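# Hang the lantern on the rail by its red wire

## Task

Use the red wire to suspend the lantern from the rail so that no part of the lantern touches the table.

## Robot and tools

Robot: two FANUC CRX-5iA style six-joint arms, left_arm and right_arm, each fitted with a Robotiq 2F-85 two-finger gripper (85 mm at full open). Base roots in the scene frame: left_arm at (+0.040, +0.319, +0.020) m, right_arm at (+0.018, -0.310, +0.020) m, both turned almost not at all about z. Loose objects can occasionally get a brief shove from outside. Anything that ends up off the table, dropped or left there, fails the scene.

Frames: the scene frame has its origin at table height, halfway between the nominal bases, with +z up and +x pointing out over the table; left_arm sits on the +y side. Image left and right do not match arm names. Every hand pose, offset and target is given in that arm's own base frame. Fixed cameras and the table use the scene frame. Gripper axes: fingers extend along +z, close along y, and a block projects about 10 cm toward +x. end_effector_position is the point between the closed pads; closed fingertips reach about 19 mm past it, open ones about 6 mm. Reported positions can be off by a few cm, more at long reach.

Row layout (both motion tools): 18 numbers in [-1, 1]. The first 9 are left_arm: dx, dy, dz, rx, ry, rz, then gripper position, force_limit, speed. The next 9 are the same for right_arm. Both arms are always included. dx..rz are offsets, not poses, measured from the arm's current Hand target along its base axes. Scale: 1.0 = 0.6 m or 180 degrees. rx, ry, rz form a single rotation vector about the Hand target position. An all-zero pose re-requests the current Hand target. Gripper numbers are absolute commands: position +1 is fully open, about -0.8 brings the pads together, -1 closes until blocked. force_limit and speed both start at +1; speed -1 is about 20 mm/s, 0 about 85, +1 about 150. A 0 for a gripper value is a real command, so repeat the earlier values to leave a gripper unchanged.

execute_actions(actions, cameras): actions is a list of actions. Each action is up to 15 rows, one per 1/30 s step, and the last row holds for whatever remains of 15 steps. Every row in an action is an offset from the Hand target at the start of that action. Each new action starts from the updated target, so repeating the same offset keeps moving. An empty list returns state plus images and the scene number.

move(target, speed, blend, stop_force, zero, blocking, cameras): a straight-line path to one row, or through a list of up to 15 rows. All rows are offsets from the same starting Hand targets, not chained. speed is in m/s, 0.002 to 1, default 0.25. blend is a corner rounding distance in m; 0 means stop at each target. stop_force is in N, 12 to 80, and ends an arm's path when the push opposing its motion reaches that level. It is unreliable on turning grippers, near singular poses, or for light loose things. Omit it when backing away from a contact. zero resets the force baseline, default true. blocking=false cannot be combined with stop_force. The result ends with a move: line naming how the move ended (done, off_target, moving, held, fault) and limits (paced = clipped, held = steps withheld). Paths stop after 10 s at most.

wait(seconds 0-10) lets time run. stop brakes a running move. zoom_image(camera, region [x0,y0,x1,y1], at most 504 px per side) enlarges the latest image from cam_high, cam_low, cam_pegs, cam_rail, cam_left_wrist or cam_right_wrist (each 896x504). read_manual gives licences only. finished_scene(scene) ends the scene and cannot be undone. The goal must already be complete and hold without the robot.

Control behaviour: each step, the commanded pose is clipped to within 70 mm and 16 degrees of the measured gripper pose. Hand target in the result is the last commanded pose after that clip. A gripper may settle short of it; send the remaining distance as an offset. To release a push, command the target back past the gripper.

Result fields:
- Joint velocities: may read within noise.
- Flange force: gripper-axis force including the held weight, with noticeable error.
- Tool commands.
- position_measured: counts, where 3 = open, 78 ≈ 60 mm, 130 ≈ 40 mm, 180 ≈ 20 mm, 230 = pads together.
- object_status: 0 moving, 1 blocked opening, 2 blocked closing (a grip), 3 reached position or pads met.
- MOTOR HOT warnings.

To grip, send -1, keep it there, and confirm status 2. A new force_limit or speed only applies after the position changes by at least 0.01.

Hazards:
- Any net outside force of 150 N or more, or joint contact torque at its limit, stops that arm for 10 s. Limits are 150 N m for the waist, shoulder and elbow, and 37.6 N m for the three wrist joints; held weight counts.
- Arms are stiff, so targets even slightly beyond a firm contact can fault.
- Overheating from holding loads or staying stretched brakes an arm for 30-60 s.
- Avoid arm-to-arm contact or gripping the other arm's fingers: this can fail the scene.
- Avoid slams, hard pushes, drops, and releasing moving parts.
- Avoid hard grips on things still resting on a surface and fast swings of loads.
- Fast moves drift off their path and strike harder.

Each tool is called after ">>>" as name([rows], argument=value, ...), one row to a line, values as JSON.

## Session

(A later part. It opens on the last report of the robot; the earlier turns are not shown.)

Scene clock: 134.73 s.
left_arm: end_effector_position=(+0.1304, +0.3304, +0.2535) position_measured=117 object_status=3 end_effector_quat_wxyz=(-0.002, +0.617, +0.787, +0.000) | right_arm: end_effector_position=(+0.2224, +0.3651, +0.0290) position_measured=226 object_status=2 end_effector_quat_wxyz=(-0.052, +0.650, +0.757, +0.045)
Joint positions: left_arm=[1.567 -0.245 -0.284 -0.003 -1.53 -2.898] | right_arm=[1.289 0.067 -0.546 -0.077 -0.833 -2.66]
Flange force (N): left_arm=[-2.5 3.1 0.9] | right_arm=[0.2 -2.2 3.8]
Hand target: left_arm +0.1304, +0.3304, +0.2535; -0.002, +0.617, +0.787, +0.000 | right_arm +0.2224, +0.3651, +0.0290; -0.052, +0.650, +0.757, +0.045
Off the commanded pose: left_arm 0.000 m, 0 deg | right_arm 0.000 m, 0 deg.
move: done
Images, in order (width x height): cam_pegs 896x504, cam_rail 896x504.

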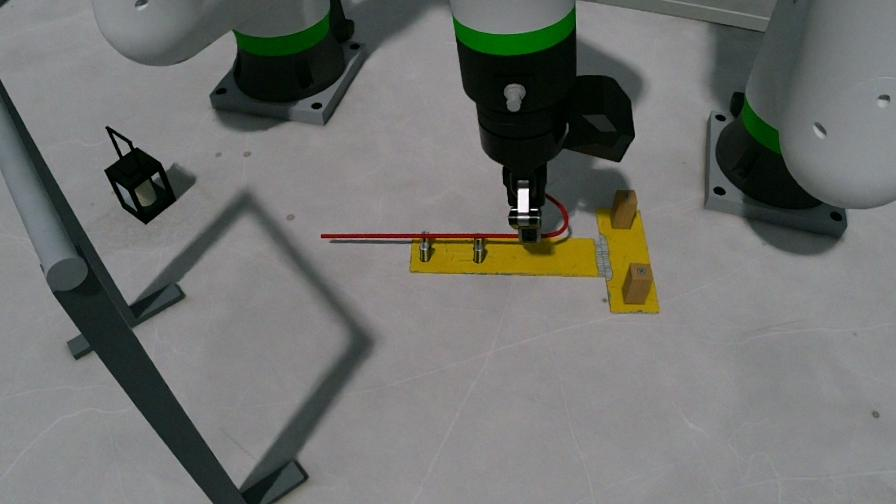

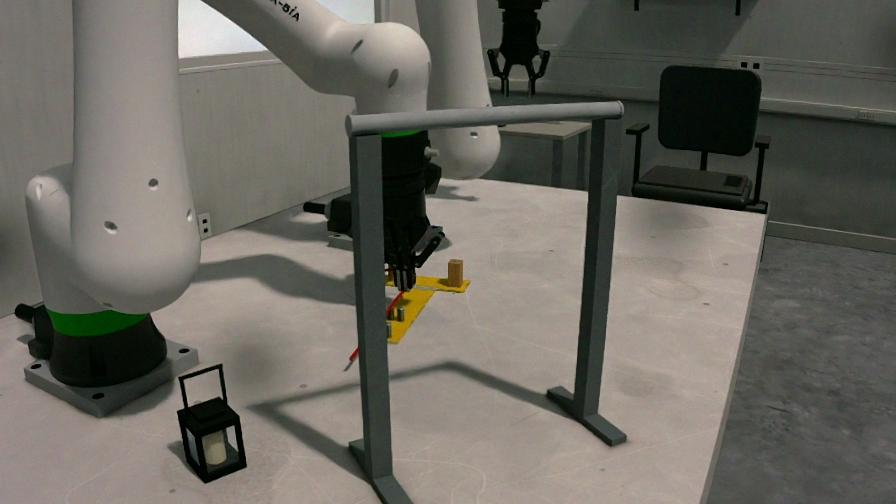

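>>> move(target=[0,0,0,0,0,0,0.1,0.5,-1,0.0017,0.0003,-0.0092,0,0,-0.0056,-1,0.3,-1], speed=0.1, cameras=["cam_pegs","cam_right_wrist"])

>>> zoom_image(camera="cam_pegs", region=[400, 222, 450, 272])

>>> zoom_image(camera="cam_pegs", region=[455, 222, 505, 272])

>>> zoom_image(camera="cam_right_wrist", region=[398, 320, 548, 440])

Scene clock: 141.70 s.
left_arm: end_effector_position=(+0.1304, +0.3304, +0.2535) position_measured=117 object_status=3 end_effector_quat_wxyz=(-0.002, +0.617, +0.787, +0.000) | right_arm: end_effector_position=(+0.2234, +0.3653, +0.0235) position_measured=226 object_status=2 end_effector_quat_wxyz=(-0.052, +0.657, +0.751, +0.046)
Joint positions: left_arm=[1.567 -0.245 -0.284 -0.003 -1.53 -2.898] | right_arm=[1.288 0.077 -0.552 -0.075 -0.816 -2.677]
Flange force (N): left_arm=[-2.6 2.6 0.9] | right_arm=[0.1 -2.4 1.9]
Hand target: left_arm +0.1304, +0.3304, +0.2535; -0.002, +0.617, +0.787, +0.000 | right_arm +0.2234, +0.3653, +0.0235; -0.052, +0.657, +0.751, +0.046
Off the commanded pose: left_arm 0.000 m, 0 deg | right_arm 0.000 m, 0 deg.
move: done
Images, in order (width x height): cam_pegs 896x504, cam_right_wrist 896x504.

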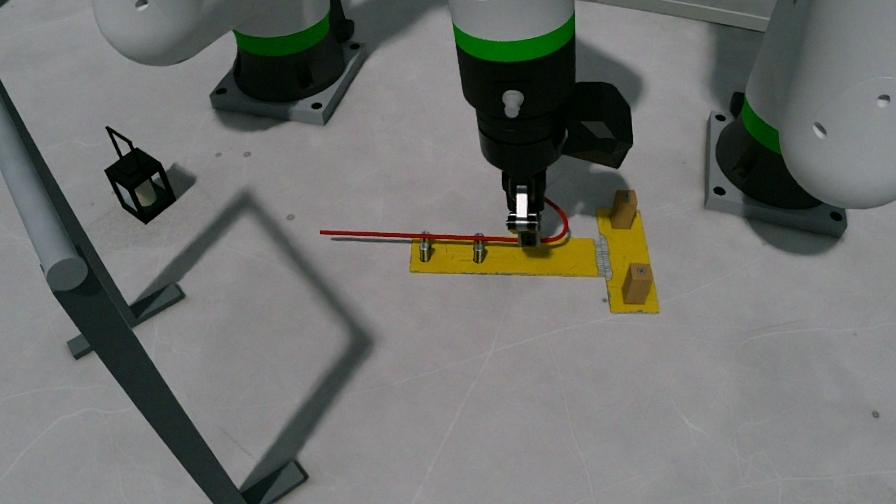

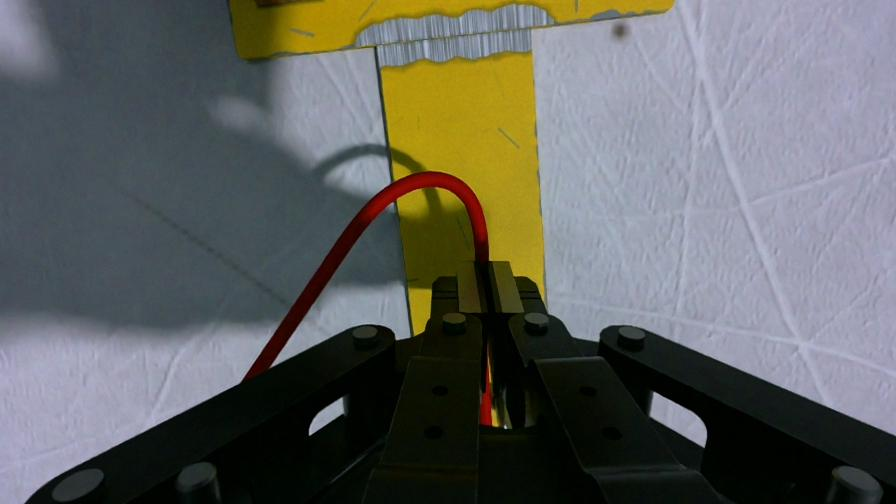

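Scaled by 10.080.

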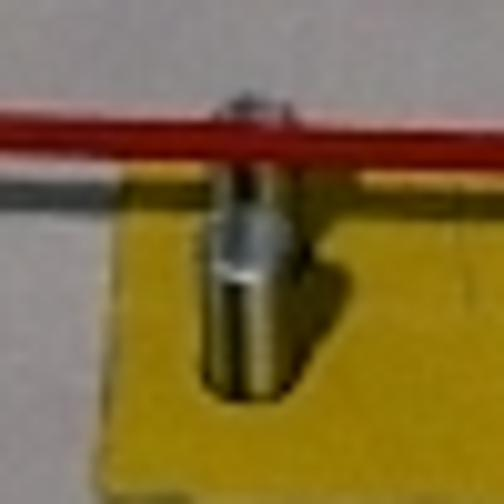

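Scaled by 10.080.

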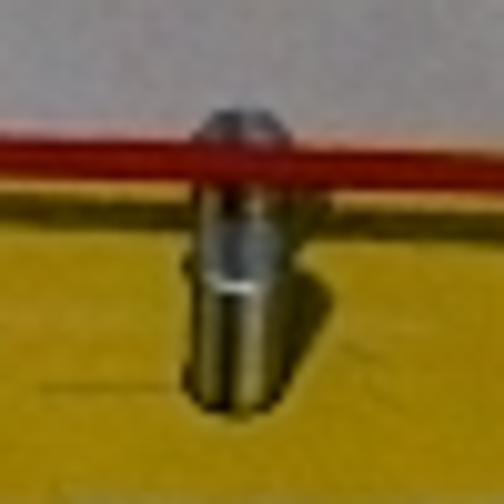

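Scaled by 3.360.

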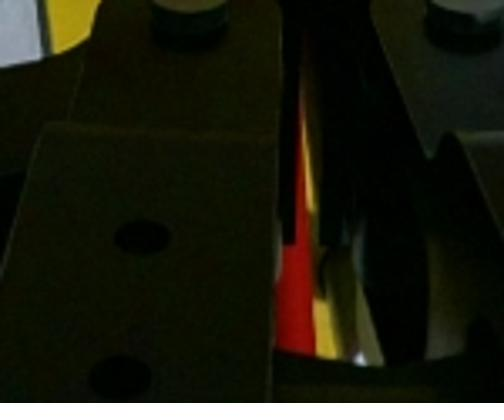

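>>> move(target=[0,0,0,0,0,0,0.1,0.5,-1,0.0019,0.0003,0,0,0,0.005,-1,0.3,-1], speed=0.1)

>>> move(target=[0,0,0,0,0,0,0.1,0.5,-1,0,0,-0.012,0,0,0,-1,0.3,-1], speed=0.02, stop_force=12, cameras=["cam_pegs"])

>>> zoom_image(camera="cam_pegs", region=[400, 222, 500, 278])

Scene clock: 144.53 s.
left_arm: end_effector_position=(+0.1304, +0.3304, +0.2535) position_measured=117 object_status=3 end_effector_quat_wxyz=(-0.002, +0.617, +0.787, +0.000) | right_arm: end_effector_position=(+0.2245, +0.3655, +0.0235) position_measured=226 object_status=2 end_effector_quat_wxyz=(-0.052, +0.651, +0.756, +0.046)
Joint positions: left_arm=[1.567 -0.245 -0.284 -0.003 -1.53 -2.898] | right_arm=[1.283 0.08 -0.547 -0.078 -0.819 -2.655]
Flange force (N): left_arm=[-2.9 2.7 1.0] | right_arm=[0.4 -2.9 2.5]
Hand target: left_arm +0.1304, +0.3304, +0.2535; -0.002, +0.617, +0.787, +0.000 | right_arm +0.2245, +0.3655, +0.0235; -0.052, +0.651, +0.756, +0.046
Off the commanded pose: left_arm 0.000 m, 0 deg | right_arm 0.000 m, 0 deg.
move: done

Scene clock: 145.60 s.
left_arm: end_effector_position=(+0.1304, +0.3304, +0.2535) position_measured=117 object_status=3 end_effector_quat_wxyz=(-0.002, +0.617, +0.787, +0.000) | right_arm: end_effector_position=(+0.2245, +0.3655, +0.0163) position_measured=226 object_status=2 end_effector_quat_wxyz=(-0.052, +0.651, +0.756, +0.046)
Joint positions: left_arm=[1.567 -0.245 -0.284 -0.003 -1.53 -2.898] | right_arm=[1.283 0.093 -0.554 -0.08 -0.799 -2.653]
Flange force (N): left_arm=[-2.9 2.9 0.6] | right_arm=[0.3 -2.7 3.6]
Hand target: left_arm +0.1304, +0.3304, +0.2535; -0.002, +0.617, +0.787, +0.000 | right_arm +0.2245, +0.3655, +0.0163; -0.052, +0.651, +0.756, +0.046
Off the commanded pose: left_arm 0.000 m, 0 deg | right_arm 0.000 m, 0 deg.
move: done
Images, in order (width x height): cam_pegs 896x504.

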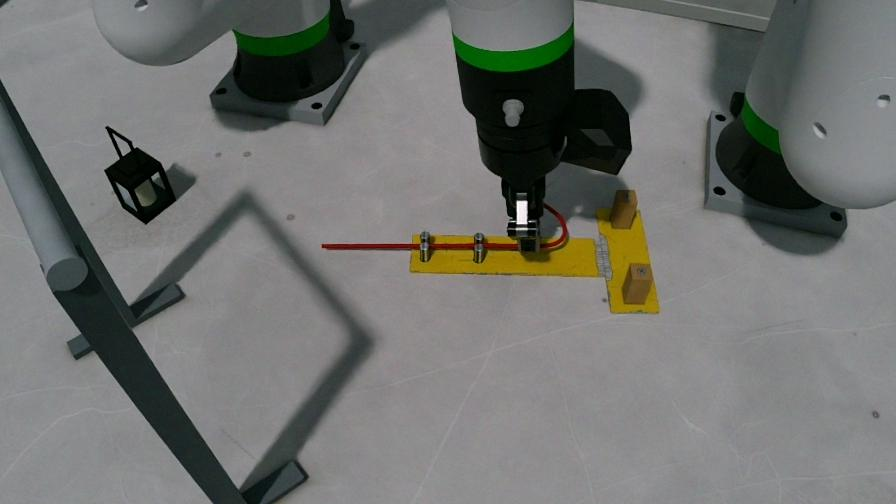

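Scaled by 5.040.

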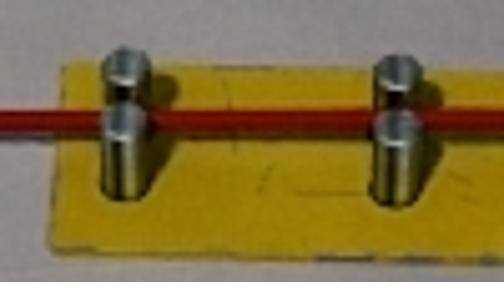

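>>> move(target=[0,0,0,0,0,0,0.1,0.5,-1,0,0,-0.023,0,0,0,-1,0.3,-1], speed=0.03, stop_force=12, cameras=["cam_pegs"])

>>> zoom_image(camera="cam_pegs", region=[310, 200, 570, 300])

Scene clock: 147.53 s.
left_arm: end_effector_position=(+0.1304, +0.3304, +0.2535) position_measured=117 object_status=3 end_effector_quat_wxyz=(-0.002, +0.617, +0.787, +0.000) | right_arm: end_effector_position=(+0.2245, +0.3655, +0.0028) position_measured=226 object_status=2 end_effector_quat_wxyz=(-0.052, +0.651, +0.756, +0.046)
Joint positions: left_arm=[1.567 -0.245 -0.284 -0.003 -1.53 -2.898] | right_arm=[1.283 0.118 -0.565 -0.083 -0.763 -2.649]
Flange force (N): left_arm=[-2.2 2.9 0.9] | right_arm=[-3.5 -13.4 -44.5]
Hand target: left_arm +0.1304, +0.3304, +0.2535; -0.002, +0.617, +0.787, +0.000 | right_arm +0.2245, +0.3655, +0.0028; -0.052, +0.651, +0.756, +0.046
Off the commanded pose: left_arm 0.000 m, 0 deg | right_arm 0.000 m, 0 deg.
move: contact (right_arm)
Images, in order (width x height): cam_pegs 896x504.

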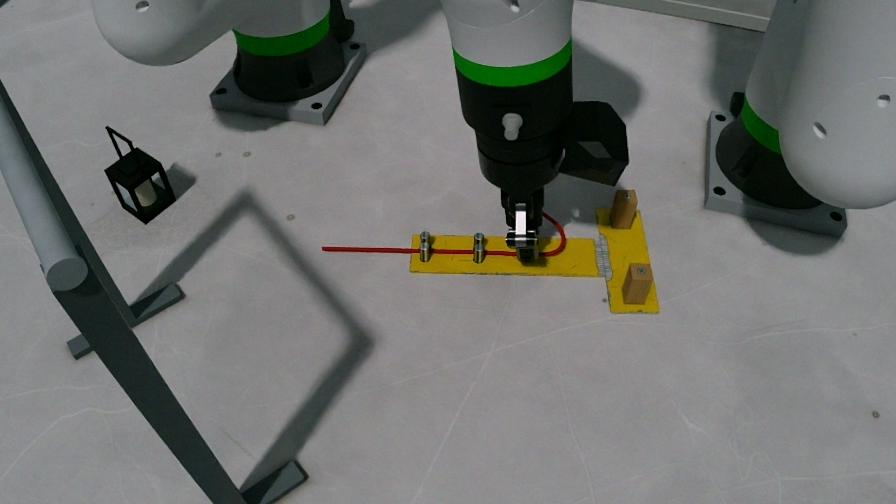

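Scaled by 1.938.

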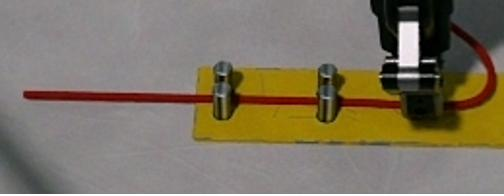

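>>> move([
  [0,0,0,0,0,0,0.1,0.5,-1,0,0,0.003,0,0,0,-1,0.3,-1],
  [0,0,0,0,0,0,0.1,0.5,-1,0,0,0.003,0,0,0,-0.5,0.3,-0.8],
  [0,0,0,0,0,0,0.1,0.5,-1,0,0,0.22,0,0,0,-0.5,0.3,-0.8],
], speed=[0.05,0.05,0.15], cameras=["cam_pegs","cam_right_wrist","cam_rail"])

>>> zoom_image(camera="cam_pegs", region=[310, 200, 570, 300])

Scene clock: 151.27 s.
left_arm: end_effector_position=(+0.1304, +0.3304, +0.2535) position_measured=117 object_status=3 end_effector_quat_wxyz=(-0.002, +0.617, +0.787, +0.000) | right_arm: end_effector_position=(+0.2246, +0.3655, +0.1348) position_measured=192 object_status=3 end_effector_quat_wxyz=(-0.052, +0.651, +0.756, +0.046)
Joint positions: left_arm=[1.567 -0.245 -0.284 -0.003 -1.53 -2.898] | right_arm=[1.284 -0.069 -0.405 -0.064 -1.109 -2.681]
Flange force (N): left_arm=[-2.6 3.0 0.6] | right_arm=[-0.4 -2.8 3.4]
Hand target: left_arm +0.1304, +0.3304, +0.2535; -0.002, +0.617, +0.787, +0.000 | right_arm +0.2245, +0.3655, +0.1348; -0.052, +0.651, +0.756, +0.046
Off the commanded pose: left_arm 0.000 m, 0 deg | right_arm 0.000 m, 0 deg.
move: done
Images, in order (width x height): cam_pegs 896x504, cam_rail 896x504, cam_right_wrist 896x504.

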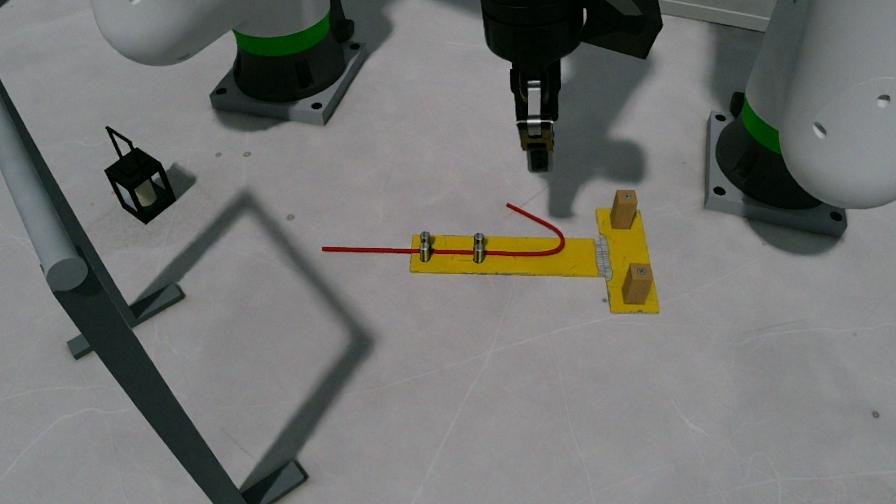

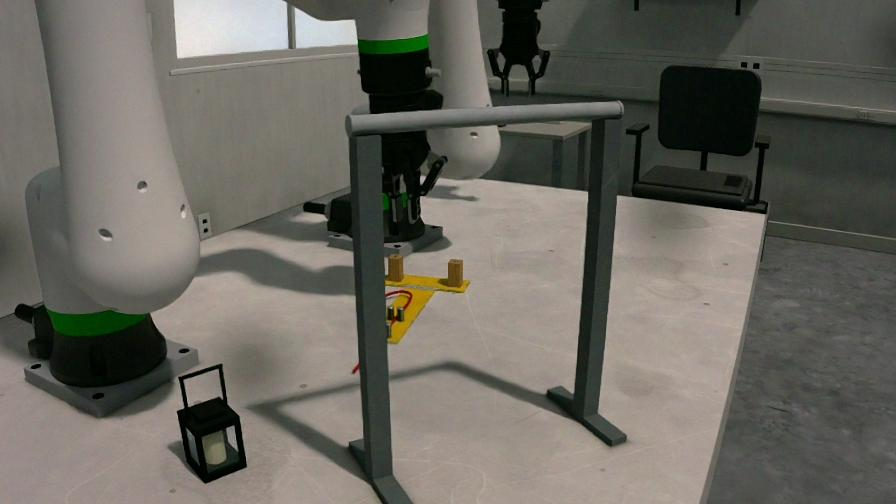

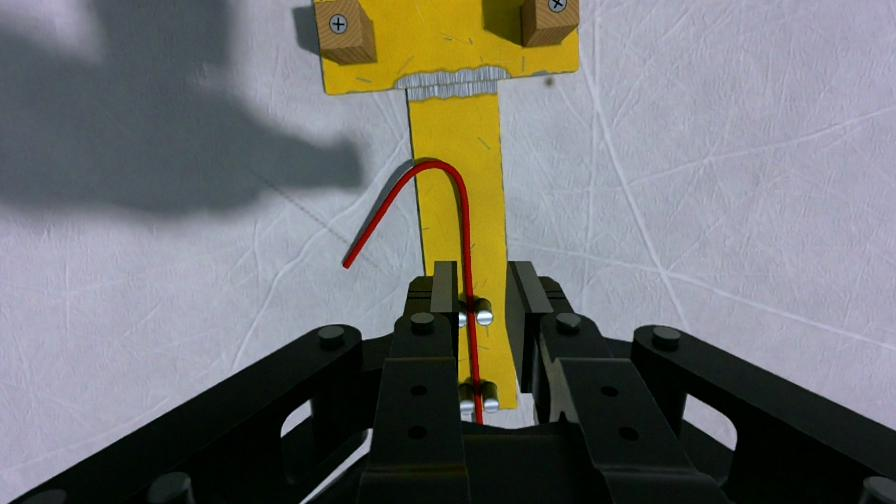

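Scaled by 1.938.

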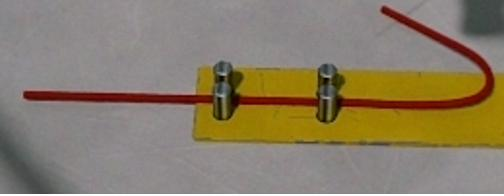

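>>> move(target=[0,0,0,0,0,0,0.1,0.5,-1,0.092,-0.44,0.04,0,0,0.55,-0.64,0.3,-0.8], speed=0.4)

Scene clock: 155.17 s.
left_arm: end_effector_position=(+0.1304, +0.3304, +0.2535) position_measured=117 object_status=3 end_effector_quat_wxyz=(-0.002, +0.617, +0.787, +0.000) | right_arm: end_effector_position=(+0.2797, +0.1015, +0.1588) position_measured=210 object_status=3 end_effector_quat_wxyz=(-0.068, -0.152, +0.986, -0.010)
Joint positions: left_arm=[1.567 -0.245 -0.284 -0.003 -1.53 -2.898] | right_arm=[0.733 -0.245 -0.497 -0.059 -1.445 -0.415]
Flange force (N): left_arm=[-2.5 2.6 0.8] | right_arm=[1.7 1.3 3.6]
Hand target: left_arm +0.1304, +0.3304, +0.2535; -0.002, +0.617, +0.787, +0.000 | right_arm +0.2797, +0.1015, +0.1588; -0.068, -0.152, +0.986, -0.010
Off the commanded pose: left_arm 0.000 m, 0 deg | right_arm 0.000 m, 0 deg.
move: done

>>> move([
  [0.183,-0.384,-0.006,0,0,0,0.1,0.5,-1,0,0,0,0.0416,-0.0242,0.4743,-0.64,0.3,-0.8],
  [0.163,-0.793,-0.2225,0,0,0,0.1,0.5,-1,0,0,0,0.0416,-0.0242,0.4743,-0.64,0.3,-0.8],
  [0.163,-0.793,-0.2225,0,0,0,0.1,0.5,-1,-0.024,0.1402,-0.1813,0.0416,-0.0242,0.4743,-0.64,0.3,-0.8],
], speed=[0.4,0.4,0.3], blend=[0.05,0.02,0], cameras=["cam_left_wrist","cam_right_wrist","cam_pegs"])

Scene clock: 160.73 s.
left_arm: end_effector_position=(+0.2282, -0.1454, +0.1200) position_measured=117 object_status=3 end_effector_quat_wxyz=(-0.002, +0.617, +0.787, +0.000) | right_arm: end_effector_position=(+0.2653, +0.1857, +0.0500) position_measured=210 object_status=3 end_effector_quat_wxyz=(+0.000, +0.783, -0.622, +0.000)
Joint positions: left_arm=[-0.069 -0.436 -0.728 -0.002 -1.281 -1.261] | right_arm=[1.024 -0.168 -0.724 0.001 -1.015 0.774]
Flange force (N): left_arm=[-5.1 -1.5 0.9] | right_arm=[-0.6 4.4 2.5]
Hand target: left_arm +0.2282, -0.1454, +0.1200; -0.002, +0.617, +0.787, +0.000 | right_arm +0.2653, +0.1856, +0.0500; +0.000, +0.783, -0.622, +0.000
Off the commanded pose: left_arm 0.000 m, 0 deg | right_arm 0.000 m, 0 deg.
move: done; limits=paced
Images, in order (width x height): cam_pegs 896x504, cam_left_wrist 896x504, cam_right_wrist 896x504.

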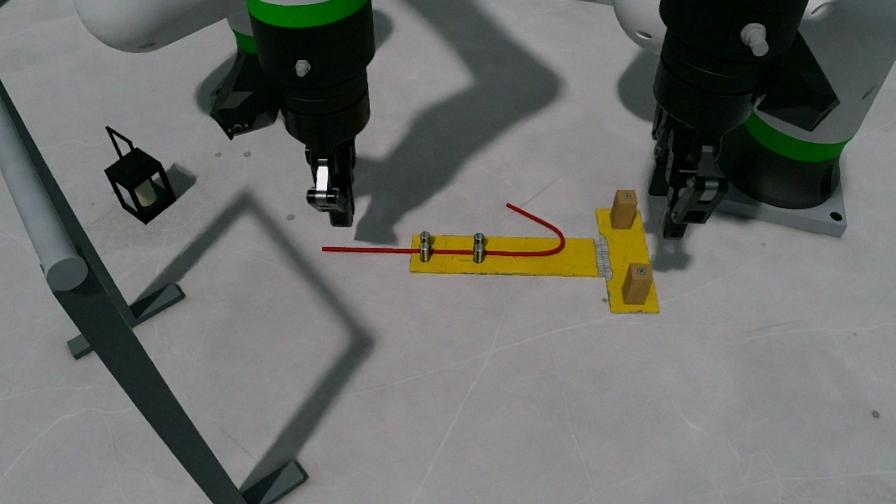

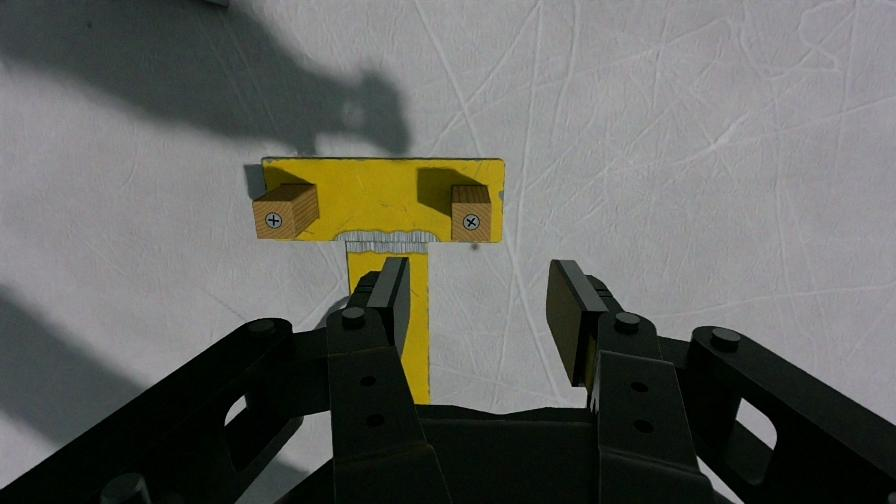

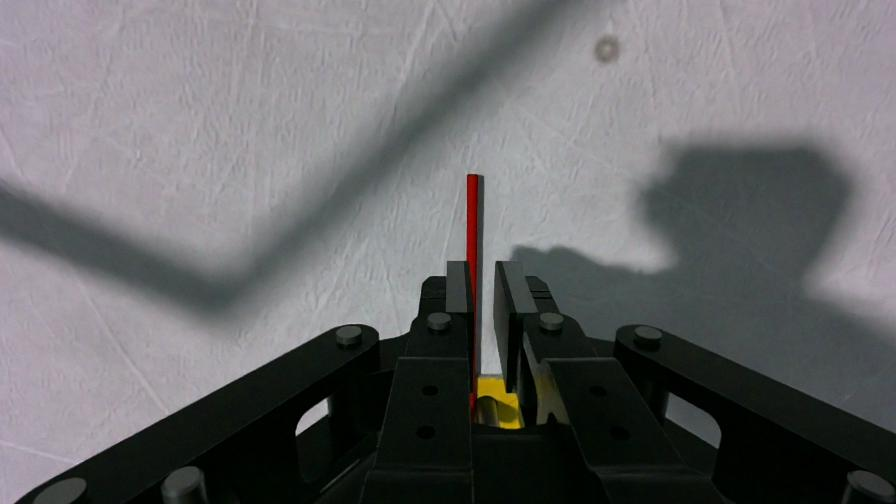

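>>> move([
  [0,0,-0.1892,0,0,0,0.1,0.5,-1,0,0,-0.05,0,0,0,-0.64,0.3,-0.8],
  [0,0,-0.1892,0,0,0,-1,0.5,-1,0,0,-0.0792,0,0,0,-0.64,0.3,-0.8],
  [0,0,-0.1875,0,0,0,-1,0.5,-1,0,0,-0.0792,0,0,0,-0.64,0.3,-0.8],
], speed=[0.12,0.06,0.06], cameras=["cam_right_wrist"])

>>> move([
  [0,0,0,0,0,0,-1,0.5,-1,0.031,0.0115,0,0,0,0.0822,-0.64,0.3,-0.8],
  [0,0,0,0,0,0,-1,0.5,-1,0.0573,0.0302,0,0,0,0.1644,-0.64,0.3,-0.8],
  [0,0,0,0,0,0,-1,0.5,-1,0.0777,0.054,0,0,0,0.2461,-0.64,0.3,-0.8],
  [0,0,0,0,0,0,-1,0.5,-1,0.0908,0.0817,0,0,0,0.3283,-0.64,0.3,-0.8],
  [0,0,0,0,0,0,-1,0.5,-1,0.0962,0.111,0,0,0,0.4106,-0.64,0.3,-0.8],
  [0,0,0,0,0,0,-1,0.5,-1,0.094,0.14,0,0,0,0.4928,-0.64,0.3,-0.8],
  [0,0,0,0,0,0,-1,0.5,-1,0.0847,0.1665,0,0,0,0.5744,-0.64,0.3,-0.8],
  [0,0,0,0,0,0,-1,0.5,-1,0.0695,0.1892,0,0,0,0.6567,-0.64,0.3,-0.8],
  [0,0,0,0,0,0,-1,0.5,-1,0.0498,0.207,0,0,0,0.7389,-0.64,0.3,-0.8],
], speed=0.17, blend=0.005, cameras=["cam_right_wrist","cam_pegs"])

Scene clock: 166.57 s.
left_arm: end_effector_position=(+0.2282, -0.1454, +0.0075) position_measured=182 object_status=2 end_effector_quat_wxyz=(-0.002, +0.617, +0.787, +0.000) | right_arm: end_effector_position=(+0.2653, +0.1856, +0.0025) position_measured=210 object_status=3 end_effector_quat_wxyz=(+0.000, +0.783, -0.622, +0.000)
Joint positions: left_arm=[-0.069 -0.252 -0.907 -0.003 -0.919 -1.26] | right_arm=[1.024 -0.074 -0.781 0.001 -0.865 0.774]
Flange force (N): left_arm=[-4.4 -2.7 2.1] | right_arm=[-0.6 3.8 2.6]
Hand target: left_arm +0.2282, -0.1454, +0.0075; -0.002, +0.617, +0.787, +0.000 | right_arm +0.2653, +0.1856, +0.0025; +0.000, +0.783, -0.622, +0.000
Off the commanded pose: left_arm 0.000 m, 0 deg | right_arm 0.000 m, 0 deg.
move: done
Images, in order (width x height): cam_right_wrist 896x504.

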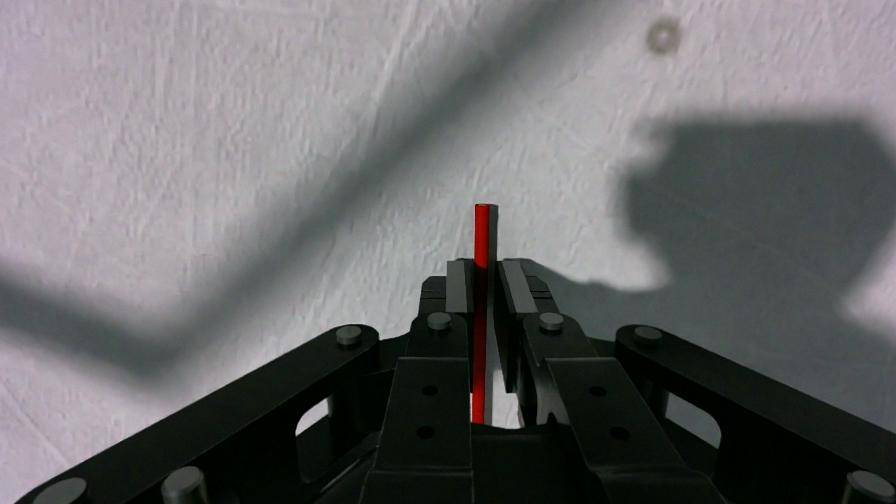

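Scene clock: 173.73 s.
left_arm: end_effector_position=(+0.2282, -0.1454, +0.0075) position_measured=182 object_status=2 end_effector_quat_wxyz=(-0.002, +0.617, +0.787, +0.000) | right_arm: end_effector_position=(+0.2952, +0.3099, +0.0025) position_measured=210 object_status=3 end_effector_quat_wxyz=(+0.000, +0.883, +0.470, +0.000)
Joint positions: left_arm=[-0.069 -0.252 -0.907 -0.003 -0.919 -1.26] | right_arm=[1.118 0.185 -0.503 0 -0.882 3.002]
Flange force (N): left_arm=[0.3 -3.9 2.6] | right_arm=[-2.7 3.0 4.4]
Hand target: left_arm +0.2282, -0.1454, +0.0075; -0.002, +0.617, +0.787, +0.000 | right_arm +0.2952, +0.3098, +0.0025; +0.000, +0.883, +0.470, +0.000
Off the commanded pose: left_arm 0.000 m, 0 deg | right_arm 0.000 m, 0 deg.
move: done
Images, in order (width x height): cam_pegs 896x504, cam_right_wrist 896x504.

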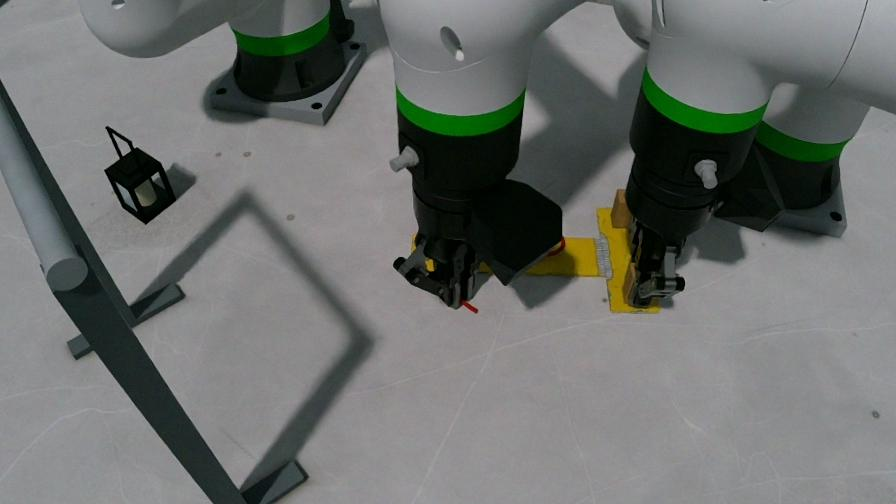

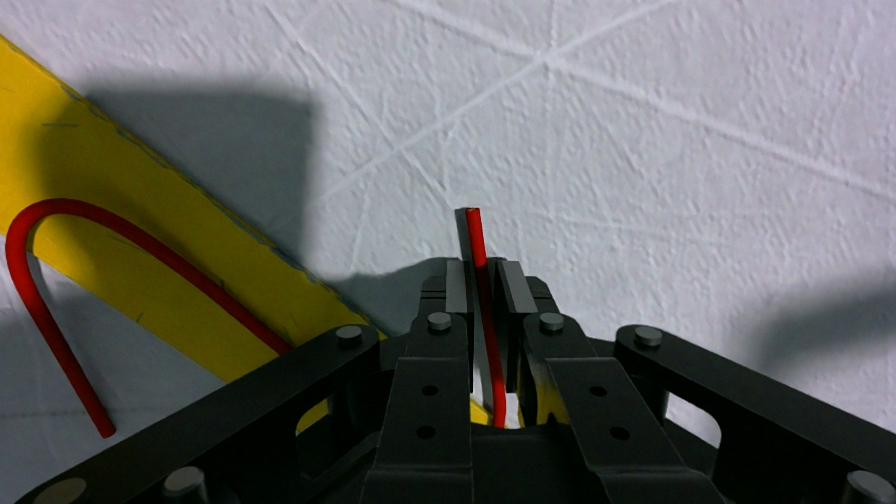

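>>> move([
  [0,0,0,0,0,0,-1,0.5,-1,0.0069,-0.0047,0,0,0,0,-0.64,0.3,-0.8],
  [0,0,0,0,0,0,-1,0.5,-1,0.0069,-0.0047,0.16,0,0,0,-0.5,0.2,-0.7],
  [0,0,0,0,0,0,-1,0.5,-1,-0.089,-0.034,0.12,0,0,-0.74,-0.5,0.2,-0.7],
  [0,0,0,0,0,0,-1,0.5,-1,-0.089,-0.034,0.0792,0,0,-0.74,-0.5,0.2,-0.7],
], speed=[0.04,0.2,0.4,0.2], blend=[0,0,0.01,0], cameras=["cam_right_wrist","cam_pegs"])

Scene clock: 180.33 s.
left_arm: end_effector_position=(+0.2282, -0.1454, +0.0075) position_measured=182 object_status=2 end_effector_quat_wxyz=(-0.002, +0.617, +0.787, +0.000) | right_arm: end_effector_position=(+0.2418, +0.2895, +0.0500) position_measured=192 object_status=3 end_effector_quat_wxyz=(+0.000, +0.782, -0.623, +0.000)
Joint positions: left_arm=[-0.069 -0.252 -0.907 -0.003 -0.919 -1.26] | right_arm=[1.227 -0.018 -0.59 0 -1 0.568]
Flange force (N): left_arm=[-4.1 -2.5 2.3] | right_arm=[-0.1 2.7 3.2]
Hand target: left_arm +0.2282, -0.1454, +0.0075; -0.002, +0.617, +0.787, +0.000 | right_arm +0.2418, +0.2894, +0.0500; +0.000, +0.782, -0.623, +0.000
Off the commanded pose: left_arm 0.000 m, 0 deg | right_arm 0.000 m, 0 deg.
move: done
Images, in order (width x height): cam_pegs 896x504, cam_right_wrist 896x504.

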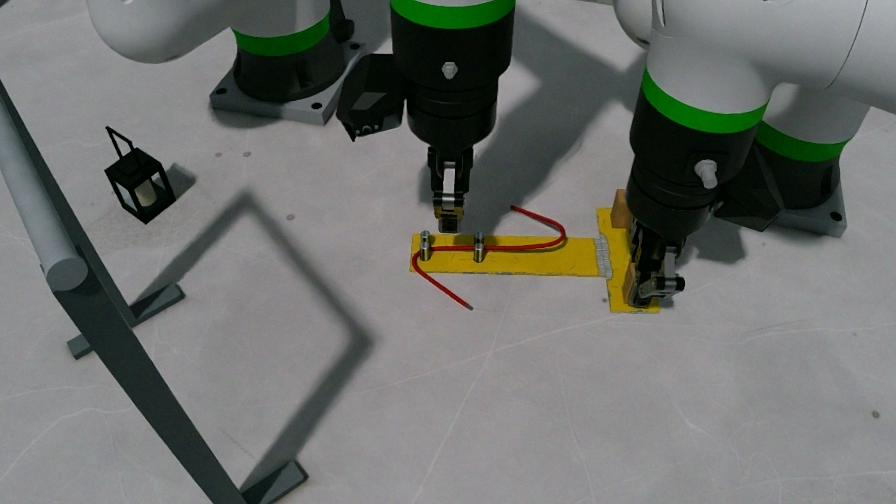

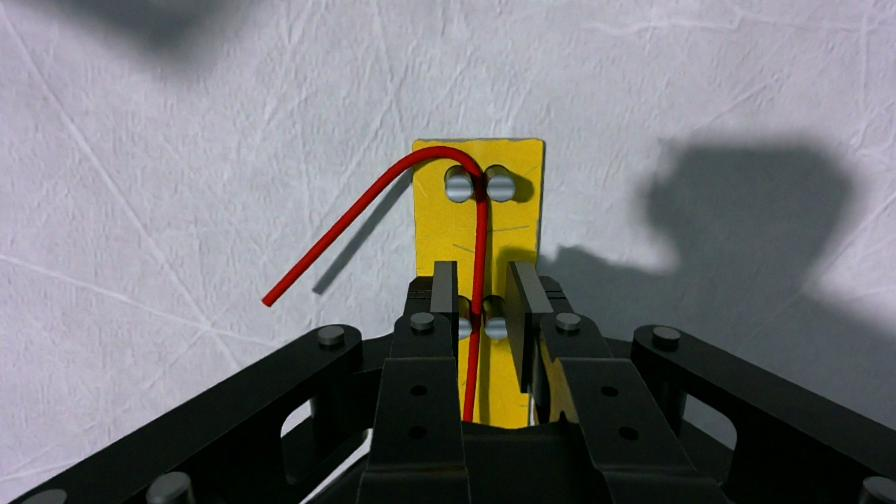

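>>> move([
  [0,0,0,0,0,0,-1,0.5,-1,-0.0033,-0.0008,-0.0775,0,0,0,-0.5,0.2,-0.7],
  [0,0,0,0,0,0,-1,0.5,-1,-0.0033,-0.0008,-0.0775,0,0,0,-1,0.6,-1],
  [0,0,0,0,0,0,-1,0.5,-1,-0.0033,-0.0008,0.04,0,0,0,-1,0.6,-1],
], speed=[0.08,0.06,0.05], cameras=["cam_right_wrist","cam_pegs"])

Scene clock: 185.13 s.
left_arm: end_effector_position=(+0.2282, -0.1454, +0.0075) position_measured=182 object_status=2 end_effector_quat_wxyz=(-0.002, +0.617, +0.787, +0.000) | right_arm: end_effector_position=(+0.2399, +0.2890, +0.0740) position_measured=226 object_status=2 end_effector_quat_wxyz=(+0.000, +0.782, -0.623, +0.000)
Joint positions: left_arm=[-0.069 -0.252 -0.907 -0.003 -0.919 -1.26] | right_arm=[1.232 -0.058 -0.563 0.001 -1.067 0.563]
Flange force (N): left_arm=[-4.9 -2.5 2.3] | right_arm=[0.0 2.8 3.3]
Hand target: left_arm +0.2282, -0.1454, +0.0075; -0.002, +0.617, +0.787, +0.000 | right_arm +0.2398, +0.2890, +0.0740; +0.000, +0.782, -0.623, +0.000
Off the commanded pose: left_arm 0.000 m, 0 deg | right_arm 0.000 m, 0 deg.
move: done
Images, in order (width x height): cam_pegs 896x504, cam_right_wrist 896x504.

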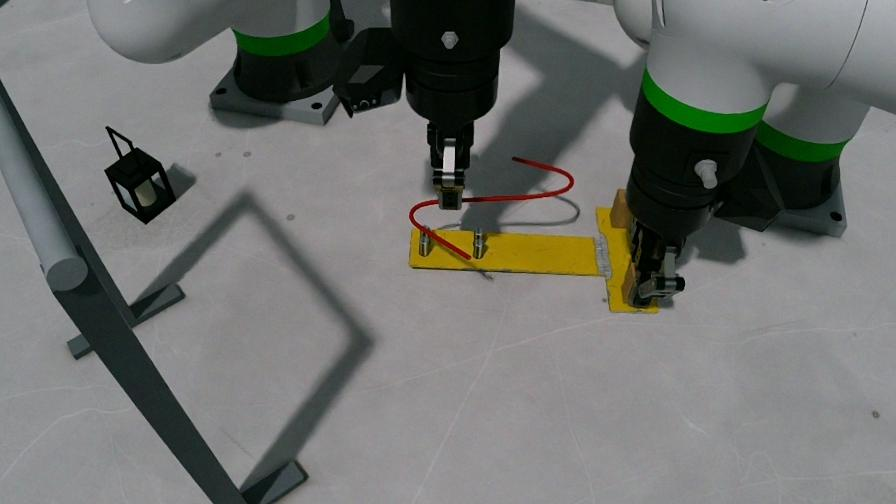

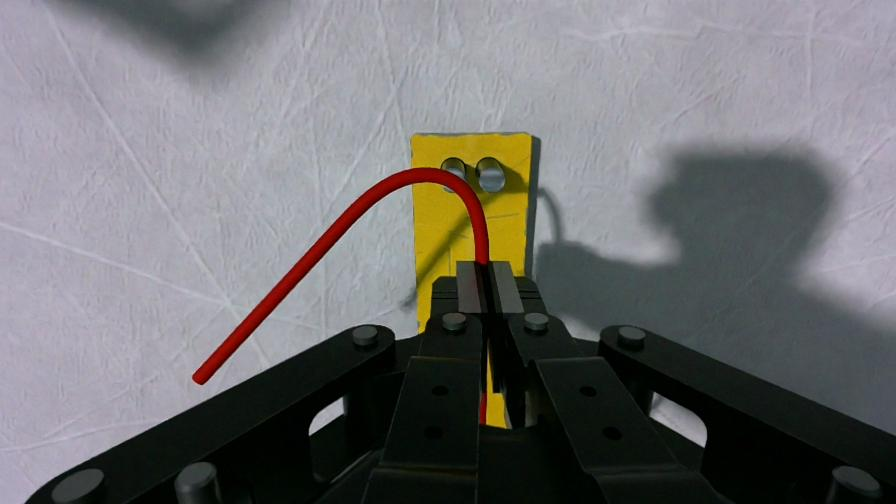

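>>> move([
  [0,0,0,0,0,0,0.1,0.5,-1,0,-0.02,0.2,0,0,0,-1,0.6,-1],
  [0,0,0.2,0,0,0,0.1,0.5,-1,0.05,-0.348,0.31,0,0,-0.183,-1,0.6,-1],
  [0.02,0.409,0.41,0,0,0,0.1,0.5,-1,0.05,-0.348,0.31,0,0,-0.183,-1,0.6,-1],
  [-0.163,0.793,0.41,0,0,0,0.1,0.5,-1,0.05,-0.348,0.31,0,0,-0.183,-1,0.6,-1],
], speed=[0.2,0.25,0.35,0.35], blend=[0.02,0.02,0.03,0], cameras=["cam_right_wrist","cam_rail","cam_pegs"])

Scene clock: 202.60 s.
left_arm: end_effector_position=(+0.1304, +0.3305, +0.2535) position_measured=117 object_status=3 end_effector_quat_wxyz=(-0.002, +0.617, +0.787, +0.000) | right_arm: end_effector_position=(+0.2698, +0.0802, +0.2600) position_measured=226 object_status=2 end_effector_quat_wxyz=(+0.000, -0.573, +0.820, +0.000)
Joint positions: left_arm=[1.567 -0.245 -0.284 -0.003 -1.53 -2.898] | right_arm=[0.769 -0.454 -0.41 0 -1.615 0.451]
Flange force (N): left_arm=[-4.3 1.5 0.8] | right_arm=[1.2 6.4 4.2]
Hand target: left_arm +0.1304, +0.3304, +0.2535; -0.002, +0.617, +0.787, +0.000 | right_arm +0.2698, +0.0802, +0.2600; +0.000, -0.573, +0.820, +0.000
Off the commanded pose: left_arm 0.000 m, 0 deg | right_arm 0.000 m, 0 deg.
move: done; blend cut to 0 m at target 1; limits=paced
Images, in order (width x height): cam_pegs 896x504, cam_rail 896x504, cam_right_wrist 896x504.

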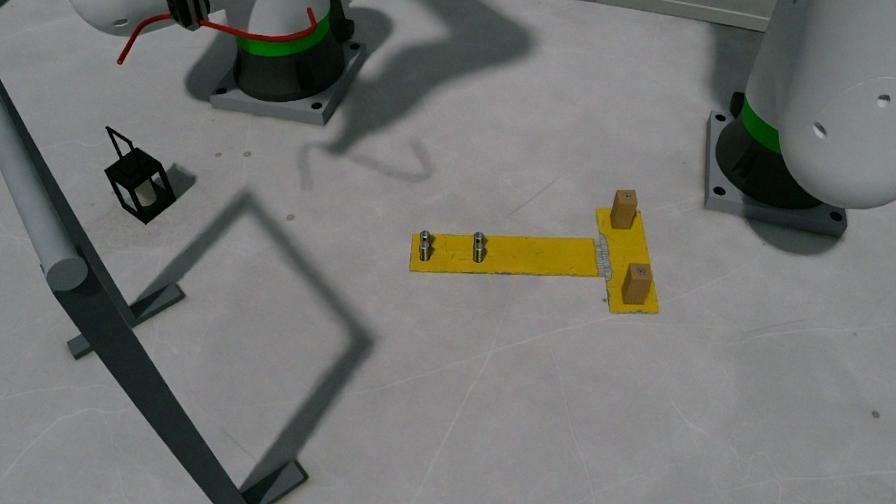

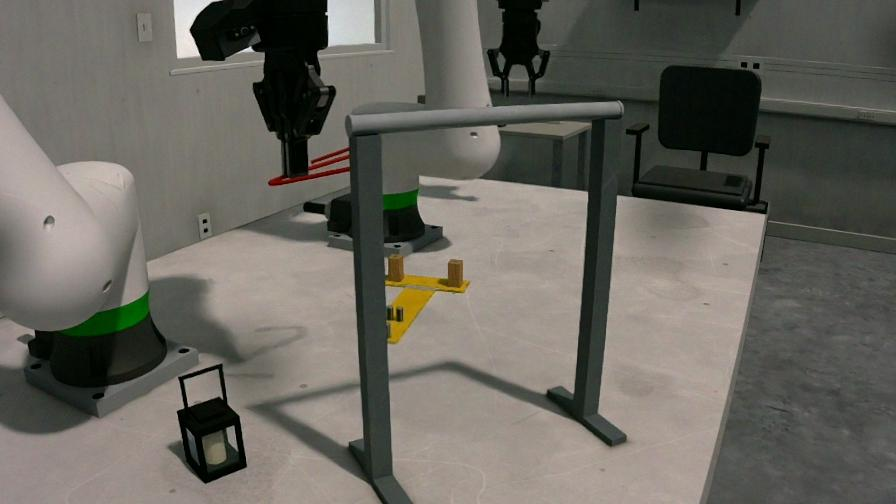

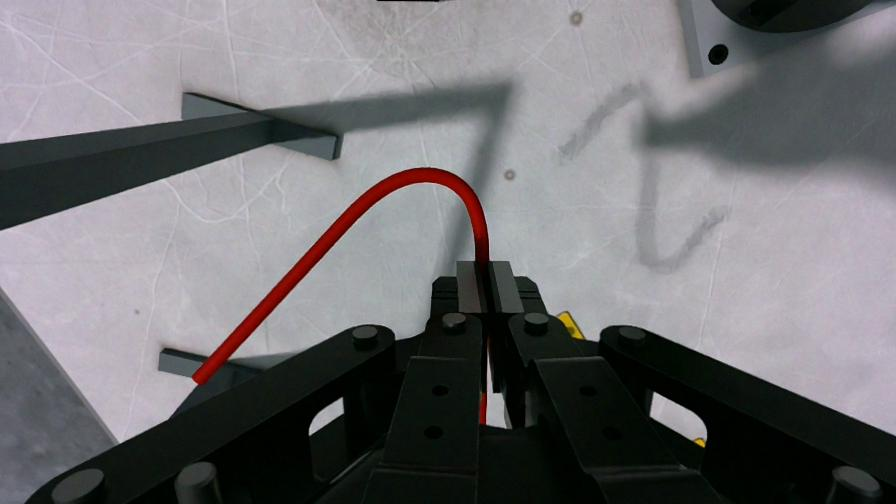

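>>> move(target=[0,0,0,0,0,0,0.1,0.5,-1,0,-0.11,0.06,0,0,0,-1,0.6,-1], speed=0.3, cameras=["cam_right_wrist","cam_rail"])

>>> zoom_image(camera="cam_right_wrist", region=[280, 0, 560, 160])

>>> zoom_image(camera="cam_rail", region=[150, 340, 280, 490])

Scene clock: 205.37 s.
left_arm: end_effector_position=(+0.1304, +0.3304, +0.2535) position_measured=117 object_status=3 end_effector_quat_wxyz=(-0.002, +0.617, +0.787, +0.000) | right_arm: end_effector_position=(+0.2698, +0.0142, +0.2960) position_measured=226 object_status=2 end_effector_quat_wxyz=(+0.000, -0.573, +0.820, +0.000)
Joint positions: left_arm=[1.567 -0.245 -0.284 -0.003 -1.53 -2.898] | right_arm=[0.555 -0.479 -0.34 0 -1.71 0.665]
Flange force (N): left_arm=[-2.5 3.0 0.7] | right_arm=[-0.5 6.2 4.9]
Hand target: left_arm +0.1304, +0.3304, +0.2535; -0.002, +0.617, +0.787, +0.000 | right_arm +0.2698, +0.0142, +0.2960; +0.000, -0.573, +0.820, +0.000
Off the commanded pose: left_arm 0.000 m, 0 deg | right_arm 0.000 m, 0 deg.
move: done
Images, in order (width x height): cam_rail 896x504, cam_right_wrist 896x504.

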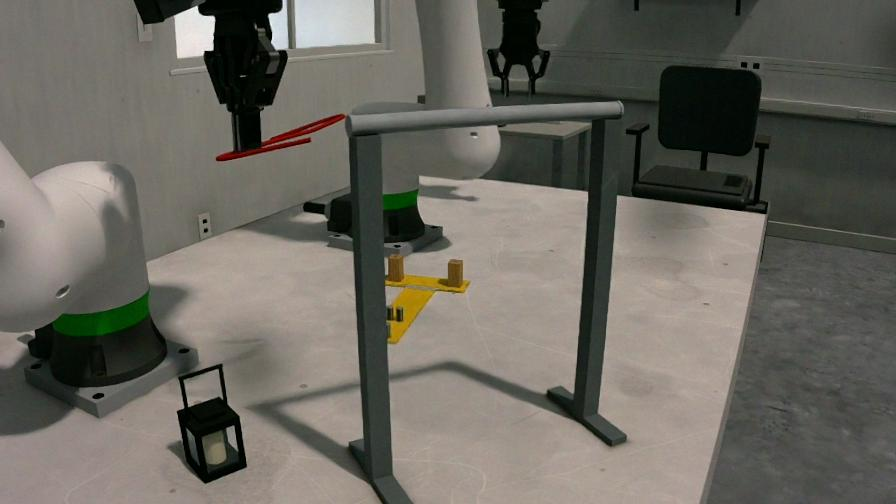

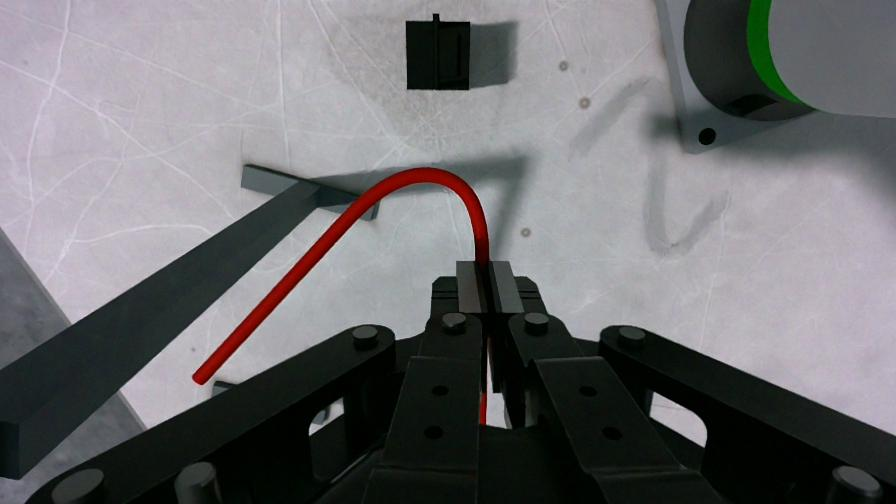

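Scaled by 1.800.

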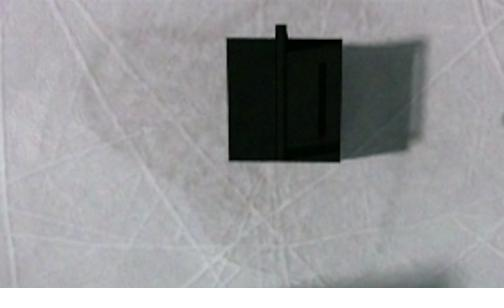

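Scaled by 3.360.

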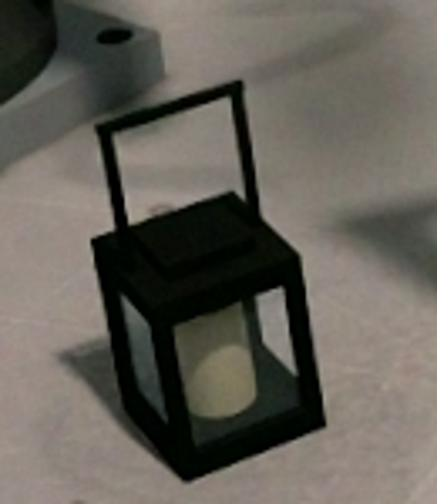

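>>> move(target=[0,0,0,0,0,0,0.1,0.5,-1,-0.05,-0.274,0.057,0,0,0.056,-1,0.6,-1], speed=0.35)

Scene clock: 217.10 s.
left_arm: end_effector_position=(+0.1304, +0.3304, +0.2535) position_measured=117 object_status=3 end_effector_quat_wxyz=(-0.002, +0.617, +0.787, +0.000) | right_arm: end_effector_position=(+0.2398, -0.1502, +0.3302) position_measured=226 object_status=2 end_effector_quat_wxyz=(+0.000, -0.643, +0.766, +0.000)
Joint positions: left_arm=[1.567 -0.245 -0.284 -0.003 -1.53 -2.898] | right_arm=[-0.081 -0.428 -0.23 0.001 -1.769 1.478]
Flange force (N): left_arm=[-3.0 3.0 0.8] | right_arm=[-4.8 3.1 4.2]
Hand target: left_arm +0.1304, +0.3304, +0.2535; -0.002, +0.617, +0.787, +0.000 | right_arm +0.2398, -0.1502, +0.3302; +0.000, -0.643, +0.766, +0.000
Off the commanded pose: left_arm 0.000 m, 0 deg | right_arm 0.000 m, 0 deg.
move: done


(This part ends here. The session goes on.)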